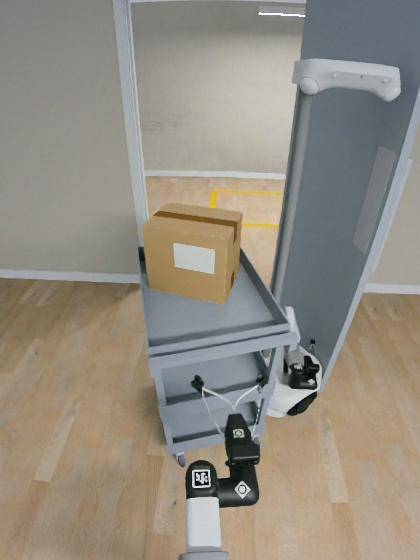

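Emit:
wait(seconds=0, cameras=["r1_head_right_camera", "r1_head_camera", "r2_head_left_camera"])

Emit:
zoom_image(camera="r1_head_right_camera", region=[150, 350, 400, 630])

Scene clock: 665.57 s.
r1.base_odometry: x=-1.697 y=+1.622 heading=+2.896
r1.turned_by_wheels: +0.000
r1.turned_by_imu: -0.002
r1.base_tilt: forward=-1.6 right=+1.2
r1.lidar_m: 1.01 2.63 1.98 1.92 0.25 0.25 0.55 1.35 0.26 0.25 0.25 0.25
r1.base_status: not commanded
r1.joint_positions: lift_m=+0.127 arm_m=+0.000 wrist_yaw_rad=+3.092 wrist_pitch_rad=+0.002 wrist_roll_rad=+0.000 gripper_m=+0.056
r1.joint_status: not commanded
r1.measured_speeds: all 0
r1.motor_effort: lift_m=+19(19) arm_m=+5(5) wheel_0=-1(1) wheel_1=+1(1) wheel_2=+0(0)
r1.servo_current: wrist_yaw_rad=65(72) wrist_pitch_rad=39(52) wrist_roll_rad=39(65) gripper_m=46(52)
r1.hand_pose: x=-0.1129 y=+0.1017 z=+0.3046 quat_wxyz=(+0.025, -0.001, +0.000, +1.000) (m; r1's base frame)
r1.wrist_depth_mm: 136 138 - 484 279 195 - / 112 139 - 488 282 197 - / 117 139 266 492 285 189 - / 137 160 - 496 285 189 - / 1921 - - 445 286 190 158 / 1205 1205 193 449 191 190 - / 854 750 750 143 267 172 -
r2.base_odometry: x=-1.155 y=-1.985 heading=-2.053
r2.turned_by_wheels: +0.000
r2.turned_by_imu: +0.003
r2.base_tilt: forward=-0.7 right=+0.0
r2.lidar_m: 0.65 2.27 2.51 2.46 2.66 3.75 3.70 2.99 2.34 2.29 2.46 0.74
r2.base_status: done
r2.joint_positions: lift_m=+0.694 arm_m=+0.132 wrist_yaw_rad=-0.001 wrist_pitch_rad=+0.005 wrist_roll_rad=+0.002 gripper_m=+0.140
r2.joint_status: not commanded
r2.measured_speeds: all 0
r2.motor_effort: lift_m=+19(19) arm_m=+5(5) wheel_0=+4(11) wheel_1=+4(13) wheel_2=-3(16)
r2.servo_current: wrist_yaw_rad=39(59) wrist_pitch_rad=46(52) wrist_roll_rad=46(59) gripper_m=46(59)
r2.hand_pose: x=+0.5911 y=-0.0878 z=+0.8708 quat_wxyz=(+1.000, +0.001, +0.002, -0.001) (m; r2's base frame)
r2.wrist_depth_mm: - - - - - - - / - - 1863 - - - - / - - 683 634 - - - / - - 691 627 - - - / - 322 320 324 336 349 - / 293 220 216 377 392 205 - / 1921 362 - - - 421 -
pictures: r1_head_camera, r1_head_right_camera, r2_head_left_camera
Images, in order (width x height): r1_head_camera 420x560, r1_head_right_camera 420x672, r2_head_left_camera 420x672.

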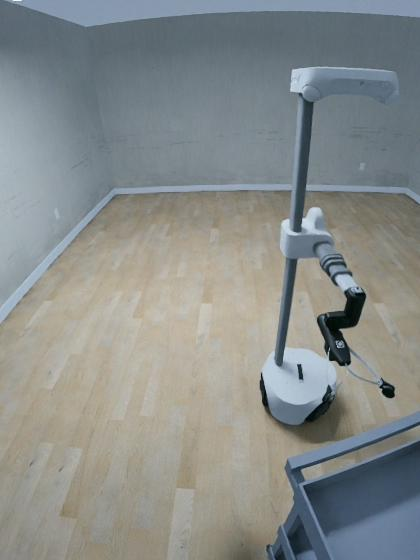

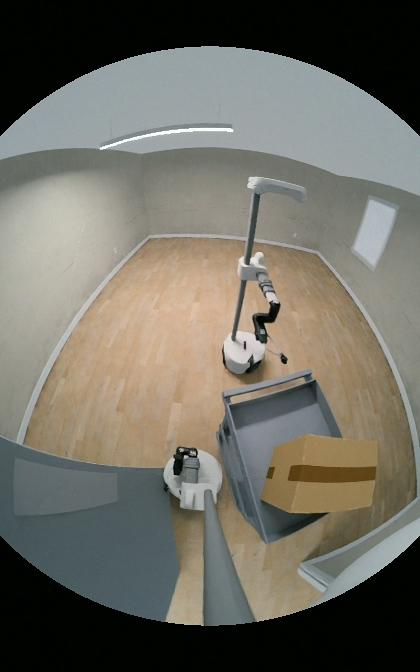

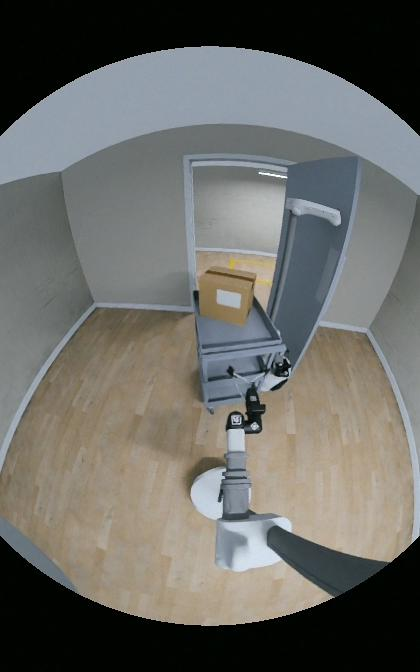

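Scaled by 1.800 from the camera's 420x672 image, which has a finer 600x960 frame.

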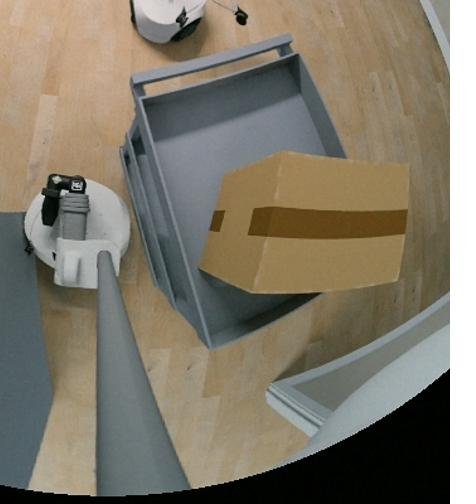

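Emit:
move(blocking=false, r2={"base": {"translate_m": -0.07}}, cameras=[])

Emit:
wait(seconds=1.5, cameras=[])

Emit:
move(blocking=false, r2={"base": {"rotate_rad": -0.1}}, cameras=[])

Emit:
wait(seconds=1.5, cameras=[])

Emit:
move(blocking=false, r2={"base": {"strafe_m": 0.08}}, cameras=[])

Emit:
wait(seconds=1.5, cameras=["r2_wrist_camera"])

Scene clock: 680.33 s.
move: r2 moving
r1: as last shown
r1.turned_by_imu: -0.001
r1.base_tilt: forward=-1.5 right=+1.3
r1.lidar_m: 1.03 2.66 1.99 1.91 0.25 0.25 0.51 1.35 0.25 0.25 0.25 0.25
r1.servo_current: wrist_yaw_rad=65(65) wrist_pitch_rad=33(46) wrist_roll_rad=46(59) gripper_m=39(52)
r1.wrist_depth_mm: 136 138 - 480 281 195 - / 112 139 - 488 282 196 - / 117 140 266 488 283 189 - / 137 160 - 496 285 189 - / 1983 - - 445 286 189 158 / 1182 1205 193 445 191 189 - / 854 750 750 143 267 172 -
r2.base_odometry: x=-1.140 y=-1.957 heading=-2.053
r2.turned_by_wheels: +0.000
r2.turned_by_imu: +0.002
r2.base_tilt: forward=-0.6 right=+0.1
r2.lidar_m: 0.67 2.34 2.51 2.47 2.66 3.72 3.68 2.97 2.32 2.27 2.47 0.77
r2.base_status: translate_m moving
r2.joint_positions: lift_m=+0.694 arm_m=+0.132 wrist_yaw_rad=-0.001 wrist_pitch_rad=+0.005 wrist_roll_rad=+0.002 gripper_m=+0.140
r2.joint_status: not commanded
r2.measured_speeds: translate_m=-0.122 strafe_m=+0.001 rotate_rad=+0.002 lift_m=+0.000 arm_m=+0.000 wrist_yaw_rad=+0.000 wrist_pitch_rad=+0.000 wrist_roll_rad=+0.000
r2.motor_effort: lift_m=+19(19) arm_m=+5(5) wheel_0=-6(9) wheel_1=-7(9) wheel_2=+12(13)
r2.servo_current: wrist_yaw_rad=46(52) wrist_pitch_rad=39(52) wrist_roll_rad=46(59) gripper_m=46(52)
r2.hand_pose: x=+0.5911 y=-0.0878 z=+0.8708 quat_wxyz=(+1.000, +0.001, +0.002, -0.001) (m; r2's base frame)
r2.wrist_depth_mm: - - - - - - - / - - - - - - - / - - 707 661 - - - / - - 707 661 - - - / - 325 338 399 364 377 - / - 330 216 404 418 186 - / 1983 407 - - 1921 - -
pictures: none
No camera images: "cameras" was empty.

Scene clock: 681.17 s.
earlier move: r2 done
r1.base_odometry: x=-1.697 y=+1.622 heading=+2.896
r1.turned_by_wheels: +0.000
r1.turned_by_imu: +0.000
r1.base_tilt: forward=-1.6 right=+1.3
r1.lidar_m: 1.06 2.66 1.96 1.92 0.25 0.26 0.52 1.36 0.25 0.25 0.25 0.25
r1.base_status: not commanded
r1.joint_positions: lift_m=+0.127 arm_m=+0.000 wrist_yaw_rad=+3.092 wrist_pitch_rad=+0.002 wrist_roll_rad=+0.000 gripper_m=+0.056
r1.joint_status: not commanded
r1.measured_speeds: all 0
r1.motor_effort: lift_m=+19(19) arm_m=+4(5) wheel_0=+0(1) wheel_1=+1(1) wheel_2=+0(0)
r1.servo_current: wrist_yaw_rad=39(65) wrist_pitch_rad=46(46) wrist_roll_rad=39(59) gripper_m=39(52)
r1.hand_pose: x=-0.1129 y=+0.1017 z=+0.3046 quat_wxyz=(+0.025, -0.001, +0.000, +1.000) (m; r1's base frame)
r1.wrist_depth_mm: 136 138 - 480 281 195 - / 113 139 - 480 282 196 - / 117 139 266 484 283 189 - / 137 160 - 492 286 189 - / 1921 - - 445 286 190 158 / 1205 1182 194 449 191 189 - / 842 750 759 143 267 172 -
r2.base_odometry: x=-1.122 y=-1.923 heading=-2.054
r2.turned_by_wheels: +0.000
r2.turned_by_imu: +0.000
r2.base_tilt: forward=-0.7 right=+0.0
r2.lidar_m: 0.71 2.36 2.51 2.45 2.65 3.70 3.64 2.97 2.35 2.29 2.48 0.81
r2.base_status: done
r2.joint_positions: lift_m=+0.694 arm_m=+0.132 wrist_yaw_rad=-0.001 wrist_pitch_rad=+0.005 wrist_roll_rad=+0.002 gripper_m=+0.140
r2.joint_status: not commanded
r2.measured_speeds: all 0
r2.motor_effort: lift_m=+19(19) arm_m=+5(5) wheel_0=-3(9) wheel_1=-3(9) wheel_2=+2(13)
r2.servo_current: wrist_yaw_rad=39(59) wrist_pitch_rad=46(52) wrist_roll_rad=46(59) gripper_m=52(59)
r2.hand_pose: x=+0.5911 y=-0.0878 z=+0.8708 quat_wxyz=(+1.000, +0.001, +0.002, -0.001) (m; r2's base frame)
r2.wrist_depth_mm: - - - - - - 809 / - - - - - - 809 / - - 741 699 - - 809 / - - 759 715 - - - / - 364 382 445 459 421 - / - 357 196 445 196 184 - / 1983 1756 - - 976 - -
wait: 0.83 of 1.5 s (r2 has come to rest)
pictures: none
No camera images: "cameras" was empty.

Scene clock: 681.67 s.
move: r2 moving
r1: as last shown
r1.lidar_m: 1.06 2.65 1.97 1.92 0.25 0.25 0.52 1.36 0.26 0.25 0.25 0.25
r1.motor_effort: lift_m=+19(19) arm_m=+5(5) wheel_0=+0(1) wheel_1=+1(1) wheel_2=+0(0)
r1.servo_current: wrist_yaw_rad=33(59) wrist_pitch_rad=46(46) wrist_roll_rad=52(59) gripper_m=39(46)
r1.wrist_depth_mm: 136 138 - 480 281 195 - / 112 139 - 488 281 197 - / 117 140 266 488 283 189 - / 137 160 - 500 286 189 - / 1921 - - 449 286 189 158 / 1182 1182 193 452 191 189 - / 842 750 750 143 267 172 -
r2.base_odometry: x=-1.122 y=-1.923 heading=-2.153
r2.turned_by_wheels: -0.099
r2.turned_by_imu: -0.097
r2.base_tilt: forward=-0.7 right=+0.1
r2.lidar_m: 0.73 0.73 2.56 2.46 2.57 3.55 3.70 3.23 2.37 2.28 2.40 0.84
r2.base_status: rotate_rad moving
r2.joint_positions: lift_m=+0.694 arm_m=+0.132 wrist_yaw_rad=-0.001 wrist_pitch_rad=+0.005 wrist_roll_rad=+0.002 gripper_m=+0.140
r2.joint_status: not commanded
r2.measured_speeds: all 0
r2.motor_effort: lift_m=+19(19) arm_m=+5(5) wheel_0=+4(7) wheel_1=+4(7) wheel_2=+3(9)
r2.servo_current: wrist_yaw_rad=39(59) wrist_pitch_rad=39(46) wrist_roll_rad=52(52) gripper_m=46(52)
r2.hand_pose: x=+0.5911 y=-0.0878 z=+0.8708 quat_wxyz=(+1.000, +0.001, +0.002, -0.001) (m; r2's base frame)
r2.wrist_depth_mm: - - - - 904 - - / - - - - 904 891 - / - 750 699 - 904 878 - / - 750 715 842 917 - - / 353 379 404 469 452 - - / 407 195 196 166 192 182 - / 415 - - - - - -
pictures: none
No camera images: "cameras" was empty.

Scene clock: 681.90 s.
earlier move: r2 done
r1.base_odometry: x=-1.697 y=+1.622 heading=+2.896
r1.turned_by_wheels: +0.000
r1.turned_by_imu: +0.000
r1.base_tilt: forward=-1.6 right=+1.3
r1.lidar_m: 1.06 2.66 1.99 1.93 0.25 0.25 0.53 1.37 0.26 0.25 0.25 0.25
r1.base_status: not commanded
r1.joint_positions: lift_m=+0.127 arm_m=+0.000 wrist_yaw_rad=+3.092 wrist_pitch_rad=+0.002 wrist_roll_rad=+0.000 gripper_m=+0.056
r1.joint_status: not commanded
r1.measured_speeds: all 0
r1.motor_effort: lift_m=+19(19) arm_m=+5(5) wheel_0=+0(1) wheel_1=+1(1) wheel_2=+0(0)
r1.servo_current: wrist_yaw_rad=65(65) wrist_pitch_rad=39(46) wrist_roll_rad=46(59) gripper_m=39(46)
r1.hand_pose: x=-0.1129 y=+0.1017 z=+0.3046 quat_wxyz=(+0.025, -0.001, +0.000, +1.000) (m; r1's base frame)
r1.wrist_depth_mm: 136 138 - 484 281 195 - / 112 139 - 488 282 196 - / 117 139 266 496 283 189 - / 137 160 - 496 283 189 - / 1921 - - 445 286 189 158 / 1205 1229 194 449 191 190 - / 842 750 759 143 268 172 -
r2.base_odometry: x=-1.122 y=-1.923 heading=-2.153
r2.turned_by_wheels: +0.000
r2.turned_by_imu: +0.000
r2.base_tilt: forward=-0.7 right=+0.1
r2.lidar_m: 0.71 0.73 2.57 2.47 2.57 3.55 3.71 3.26 2.37 2.29 2.38 0.88
r2.base_status: done
r2.joint_positions: lift_m=+0.694 arm_m=+0.132 wrist_yaw_rad=-0.001 wrist_pitch_rad=+0.005 wrist_roll_rad=+0.002 gripper_m=+0.140
r2.joint_status: not commanded
r2.measured_speeds: all 0
r2.motor_effort: lift_m=+19(19) arm_m=+5(5) wheel_0=+4(7) wheel_1=+2(7) wheel_2=+4(9)
r2.servo_current: wrist_yaw_rad=46(59) wrist_pitch_rad=46(46) wrist_roll_rad=46(52) gripper_m=46(52)
r2.hand_pose: x=+0.5911 y=-0.0878 z=+0.8708 quat_wxyz=(+1.000, +0.001, +0.002, -0.001) (m; r2's base frame)
r2.wrist_depth_mm: - - - - 904 - - / - - - - 904 854 - / - 750 715 - 931 866 - / - 759 707 831 960 - - / 355 379 399 473 452 - - / 407 196 196 166 192 182 - / 415 - - - - - -
wait: 0.23 of 1.5 s (r2 has come to rest)
pictures: none
No camera images: "cameras" was empty.

Scene clock: 682.40 s.
move: r2 moving
r1: as last shown
r1.lidar_m: 1.08 2.64 1.99 1.92 0.25 0.25 0.51 1.34 0.25 0.25 0.25 0.25
r1.servo_current: wrist_yaw_rad=59(65) wrist_pitch_rad=39(46) wrist_roll_rad=39(52) gripper_m=46(46)
r1.wrist_depth_mm: 136 138 - 484 279 195 - / 112 139 - 484 282 197 - / 117 140 265 496 283 188 - / 137 160 - 492 286 189 - / 1983 - - 445 285 190 158 / 1160 1205 194 449 191 190 - / 842 750 759 143 267 172 -
r2.base_odometry: x=-1.092 y=-1.943 heading=-2.153
r2.turned_by_wheels: +0.000
r2.turned_by_imu: +0.000
r2.base_tilt: forward=-0.7 right=+0.1
r2.lidar_m: 0.70 2.31 2.51 2.42 2.55 3.47 3.70 3.31 2.40 2.32 2.42 0.84
r2.base_status: strafe_m moving
r2.joint_positions: lift_m=+0.694 arm_m=+0.132 wrist_yaw_rad=-0.001 wrist_pitch_rad=+0.005 wrist_roll_rad=+0.002 gripper_m=+0.140
r2.joint_status: not commanded
r2.measured_speeds: translate_m=+0.001 strafe_m=+0.142 rotate_rad=-0.008 lift_m=+0.000 arm_m=+0.000 wrist_yaw_rad=+0.000 wrist_pitch_rad=+0.000 wrist_roll_rad=+0.000
r2.motor_effort: lift_m=+19(19) arm_m=+5(5) wheel_0=-7(9) wheel_1=+11(12) wheel_2=-1(4)
r2.servo_current: wrist_yaw_rad=46(52) wrist_pitch_rad=46(46) wrist_roll_rad=46(52) gripper_m=52(52)
r2.hand_pose: x=+0.5911 y=-0.0878 z=+0.8708 quat_wxyz=(+1.000, +0.001, +0.002, -0.001) (m; r2's base frame)
r2.wrist_depth_mm: - - - - - - - / - - - - - 891 - / - 750 707 820 - 904 866 / - 759 723 741 946 - - / 345 387 392 459 449 - - / 357 202 196 166 196 182 - / 1708 415 - - - - -
pictures: none
No camera images: "cameras" was empty.

Scene clock: 683.23 s.
earlier move: r2 done
r1.base_odometry: x=-1.697 y=+1.622 heading=+2.896
r1.turned_by_wheels: +0.000
r1.turned_by_imu: +0.000
r1.base_tilt: forward=-1.6 right=+1.3
r1.lidar_m: 1.13 2.64 1.96 1.93 0.25 0.25 0.51 1.34 0.26 0.25 0.25 0.25
r1.base_status: not commanded
r1.joint_positions: lift_m=+0.127 arm_m=+0.000 wrist_yaw_rad=+3.092 wrist_pitch_rad=+0.002 wrist_roll_rad=+0.000 gripper_m=+0.056
r1.joint_status: not commanded
r1.measured_speeds: all 0
r1.motor_effort: lift_m=+19(19) arm_m=+5(5) wheel_0=-1(1) wheel_1=+1(1) wheel_2=+0(0)
r1.servo_current: wrist_yaw_rad=52(65) wrist_pitch_rad=46(52) wrist_roll_rad=52(78) gripper_m=39(46)
r1.hand_pose: x=-0.1129 y=+0.1017 z=+0.3046 quat_wxyz=(+0.025, -0.001, +0.000, +1.000) (m; r1's base frame)
r1.wrist_depth_mm: 136 139 - 484 281 195 - / 113 139 - 488 281 196 - / 117 140 266 488 283 189 - / 137 159 - 500 286 189 - / 1983 - - 442 285 190 158 / 1205 1205 194 449 191 190 - / 842 741 741 143 268 173 -
r2.base_odometry: x=-1.055 y=-1.967 heading=-2.153
r2.turned_by_wheels: +0.000
r2.turned_by_imu: +0.000
r2.base_tilt: forward=-0.6 right=+0.1
r2.lidar_m: 0.71 2.30 2.46 2.39 2.50 3.41 3.71 3.37 2.47 2.34 2.45 0.85
r2.base_status: done
r2.joint_positions: lift_m=+0.694 arm_m=+0.132 wrist_yaw_rad=-0.001 wrist_pitch_rad=+0.005 wrist_roll_rad=+0.002 gripper_m=+0.140
r2.joint_status: not commanded
r2.measured_speeds: all 0
r2.motor_effort: lift_m=+19(19) arm_m=+5(5) wheel_0=-3(9) wheel_1=+1(12) wheel_2=+0(4)
r2.servo_current: wrist_yaw_rad=52(59) wrist_pitch_rad=46(46) wrist_roll_rad=46(65) gripper_m=52(59)
r2.hand_pose: x=+0.5911 y=-0.0878 z=+0.8708 quat_wxyz=(+1.000, +0.001, +0.002, -0.001) (m; r2's base frame)
r2.wrist_depth_mm: - - - - - - - / - - - - - - 866 / - - 715 699 - - 866 / - - 732 691 - - - / - 351 379 449 442 442 - / - 220 196 442 198 182 - / 1808 439 - - 917 - -
wait: 0.83 of 1.5 s (r2 has come to rest)
pictures: r2_wrist_camera
Images, in order (width x height): r2_wrist_camera 616x392.

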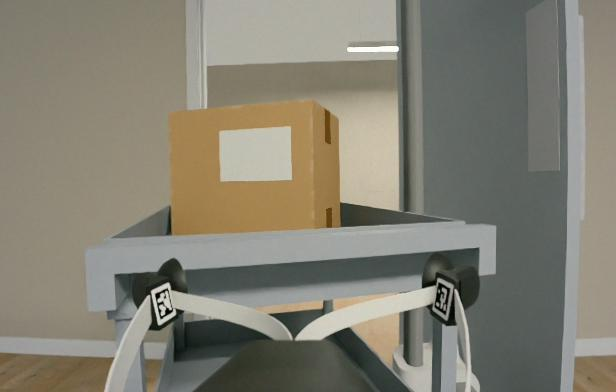

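Emit:
move(blocking=false, r2={"base": {"translate_m": 0.27}}, cameras=[])

Emit:
wait(seconds=3, cameras=["r1_head_right_camera", "r2_wrist_camera"])

Scene clock: 688.03 s.
move: r2 moving
r1: as last shown
r1.lidar_m: 1.12 2.65 1.99 1.92 0.25 0.25 0.53 1.34 0.26 0.25 0.25 0.25
r1.motor_effort: lift_m=+19(19) arm_m=+5(5) wheel_0=+0(1) wheel_1=+1(1) wheel_2=+0(0)
r1.servo_current: wrist_yaw_rad=59(85) wrist_pitch_rad=39(52) wrist_roll_rad=46(52) gripper_m=46(46)
r1.wrist_depth_mm: 136 138 - 480 279 195 - / 113 138 - 492 281 196 - / 117 139 267 488 283 189 - / 137 160 - 496 286 189 - / 1921 - - 445 287 189 158 / 1182 1205 193 449 190 190 - / 842 750 759 143 267 172 -
r2.base_odometry: x=-1.073 y=-1.993 heading=-2.153
r2.turned_by_wheels: +0.000
r2.turned_by_imu: +0.001
r2.base_tilt: forward=-0.7 right=+0.1
r2.lidar_m: 0.65 2.25 2.49 2.39 2.50 3.43 3.75 3.35 2.47 2.32 2.47 0.82
r2.base_status: translate_m moving
r2.joint_positions: lift_m=+0.694 arm_m=+0.132 wrist_yaw_rad=-0.001 wrist_pitch_rad=+0.005 wrist_roll_rad=+0.002 gripper_m=+0.140
r2.joint_status: not commanded
r2.measured_speeds: translate_m=+0.123 strafe_m=+0.000 rotate_rad=-0.001 lift_m=+0.000 arm_m=+0.000 wrist_yaw_rad=+0.000 wrist_pitch_rad=+0.000 wrist_roll_rad=+0.000
r2.motor_effort: lift_m=+19(19) arm_m=+5(5) wheel_0=+5(9) wheel_1=+6(9) wheel_2=-12(13)
r2.servo_current: wrist_yaw_rad=52(59) wrist_pitch_rad=39(46) wrist_roll_rad=46(52) gripper_m=59(59)
r2.hand_pose: x=+0.5911 y=-0.0878 z=+0.8708 quat_wxyz=(+1.000, +0.001, +0.002, -0.001) (m; r2's base frame)
r2.wrist_depth_mm: - - - - - - 842 / - - - - - - 831 / - - 707 668 - - 842 / - - 699 668 - - - / - 325 389 370 445 413 - / - 315 217 415 197 182 - / 1756 384 - - - - -
pictures: none
No camera images: "cameras" was empty.

Scene clock: 689.90 s.
earlier move: r2 done
r1.base_odometry: x=-1.697 y=+1.622 heading=+2.896
r1.turned_by_wheels: +0.000
r1.turned_by_imu: +0.000
r1.base_tilt: forward=-1.6 right=+1.2
r1.lidar_m: 1.06 2.64 1.99 1.91 0.25 0.25 0.55 0.49 0.28 0.25 0.25 0.44
r1.base_status: not commanded
r1.joint_positions: lift_m=+0.127 arm_m=+0.000 wrist_yaw_rad=+3.092 wrist_pitch_rad=+0.002 wrist_roll_rad=+0.000 gripper_m=+0.056
r1.joint_status: not commanded
r1.measured_speeds: all 0
r1.motor_effort: lift_m=+19(19) arm_m=+5(5) wheel_0=+0(1) wheel_1=+1(1) wheel_2=+0(0)
r1.servo_current: wrist_yaw_rad=52(85) wrist_pitch_rad=39(52) wrist_roll_rad=59(65) gripper_m=46(46)
r1.hand_pose: x=-0.1129 y=+0.1017 z=+0.3046 quat_wxyz=(+0.025, -0.001, +0.000, +1.000) (m; r1's base frame)
r1.wrist_depth_mm: 136 138 - 477 279 195 - / 113 139 - 488 282 196 - / 117 139 266 496 283 188 - / 137 160 - 504 286 189 - / - - - 449 285 190 158 / 1205 1205 193 449 190 190 - / 831 750 759 143 268 173 -
r2.base_odometry: x=-1.204 y=-2.192 heading=-2.152
r2.turned_by_wheels: +0.000
r2.turned_by_imu: +0.013
r2.base_tilt: forward=-0.7 right=+0.1
r2.lidar_m: 0.75 0.77 2.48 2.38 2.49 3.40 4.00 3.31 2.47 2.36 2.47 0.81
r2.base_status: done
r2.joint_positions: lift_m=+0.694 arm_m=+0.132 wrist_yaw_rad=-0.002 wrist_pitch_rad=+0.005 wrist_roll_rad=+0.002 gripper_m=+0.140
r2.joint_status: not commanded
r2.measured_speeds: all 0
r2.motor_effort: lift_m=+19(19) arm_m=+5(6) wheel_0=+3(10) wheel_1=+4(13) wheel_2=-3(18)
r2.servo_current: wrist_yaw_rad=39(65) wrist_pitch_rad=39(52) wrist_roll_rad=39(65) gripper_m=52(59)
r2.hand_pose: x=+0.5911 y=-0.0879 z=+0.8708 quat_wxyz=(+1.000, +0.001, +0.002, -0.001) (m; r2's base frame)
r2.wrist_depth_mm: - - - - - 615 - / - - - - - 627 - / - 798 723 878 - 627 - / - 798 741 878 - 634 - / 389 404 473 484 455 634 - / 449 191 191 1078 197 184 - / 455 - - - - 640 -
wait: 1.87 of 3 s (r2 has come to rest)
pictures: r1_head_right_camera, r2_wrist_camera
Images, in order (width x height): r1_head_right_camera 420x672, r2_wrist_camera 616x392.

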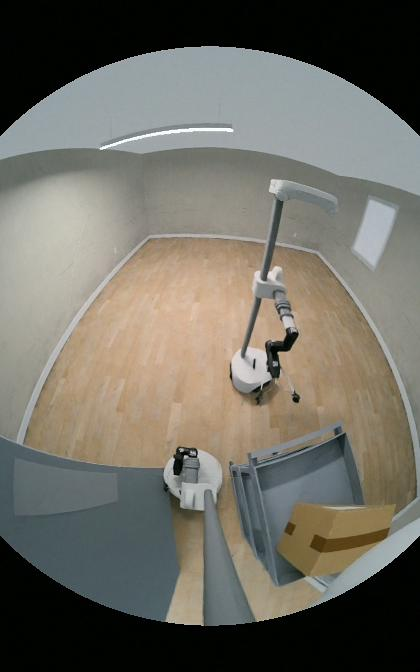

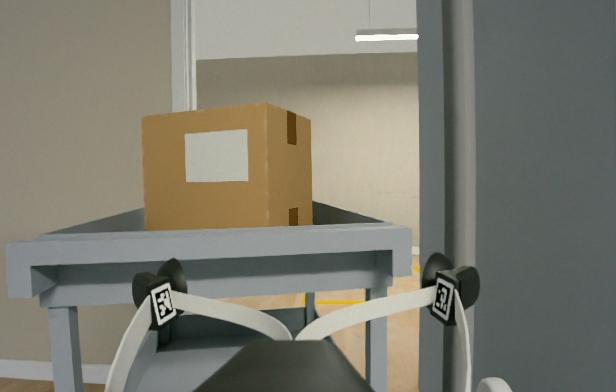

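Emit:
wait(seconds=0, cameras=["r2_head_camera"])

Scene clock: 693.73 s.
r1.base_odometry: x=-1.697 y=+1.622 heading=+2.896
r1.turned_by_wheels: +0.000
r1.turned_by_imu: +0.000
r1.base_tilt: forward=-1.6 right=+1.3
r1.lidar_m: 1.06 2.65 1.99 1.93 0.25 0.25 0.54 0.49 0.29 0.25 0.27 0.44
r1.base_status: not commanded
r1.joint_positions: lift_m=+0.127 arm_m=+0.000 wrist_yaw_rad=+3.092 wrist_pitch_rad=+0.002 wrist_roll_rad=+0.000 gripper_m=+0.056
r1.joint_status: not commanded
r1.measured_speeds: all 0
r1.motor_effort: lift_m=+19(19) arm_m=+5(5) wheel_0=+0(1) wheel_1=+1(1) wheel_2=+0(0)
r1.servo_current: wrist_yaw_rad=52(85) wrist_pitch_rad=33(52) wrist_roll_rad=39(65) gripper_m=46(46)
r1.hand_pose: x=-0.1129 y=+0.1017 z=+0.3046 quat_wxyz=(+0.025, -0.001, +0.000, +1.000) (m; r1's base frame)
r1.wrist_depth_mm: 136 138 - 488 281 196 - / 113 139 - 488 282 197 - / 117 140 267 492 283 188 - / 137 160 - 492 286 189 - / 1921 - - 445 287 189 158 / 1182 1182 193 449 190 189 - / 842 750 750 143 267 172 -
r2.base_odometry: x=-1.204 y=-2.192 heading=-2.152
r2.turned_by_wheels: +0.000
r2.turned_by_imu: +0.001
r2.base_tilt: forward=-0.7 right=+0.0
r2.lidar_m: 0.77 0.81 2.48 2.39 2.50 3.44 3.99 3.31 2.44 2.35 2.50 0.81
r2.base_status: done
r2.joint_positions: lift_m=+0.694 arm_m=+0.132 wrist_yaw_rad=-0.002 wrist_pitch_rad=+0.005 wrist_roll_rad=+0.002 gripper_m=+0.140
r2.joint_status: not commanded
r2.measured_speeds: all 0
r2.motor_effort: lift_m=+19(19) arm_m=+5(6) wheel_0=+3(10) wheel_1=+4(13) wheel_2=-3(18)
r2.servo_current: wrist_yaw_rad=46(65) wrist_pitch_rad=52(52) wrist_roll_rad=46(65) gripper_m=52(59)
r2.hand_pose: x=+0.5911 y=-0.0879 z=+0.8708 quat_wxyz=(+1.000, +0.001, +0.002, -0.001) (m; r2's base frame)
r2.wrist_depth_mm: - - - - - 615 - / - - - - - 621 - / - 820 759 - - 634 - / - 842 768 866 - 627 - / 424 488 469 517 539 634 - / 492 187 196 1160 211 183 - / - - - - - 640 -
pictures: r2_head_camera
Images, in order (width x height): r2_head_camera 420x560.

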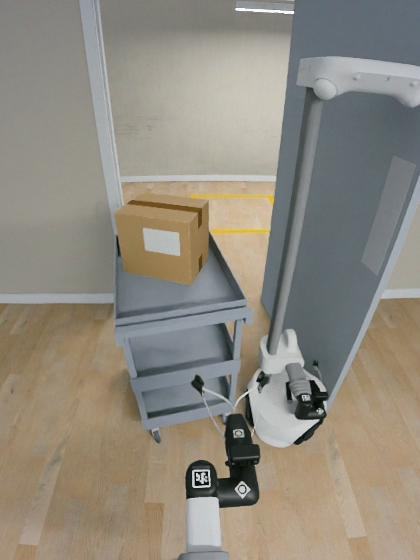

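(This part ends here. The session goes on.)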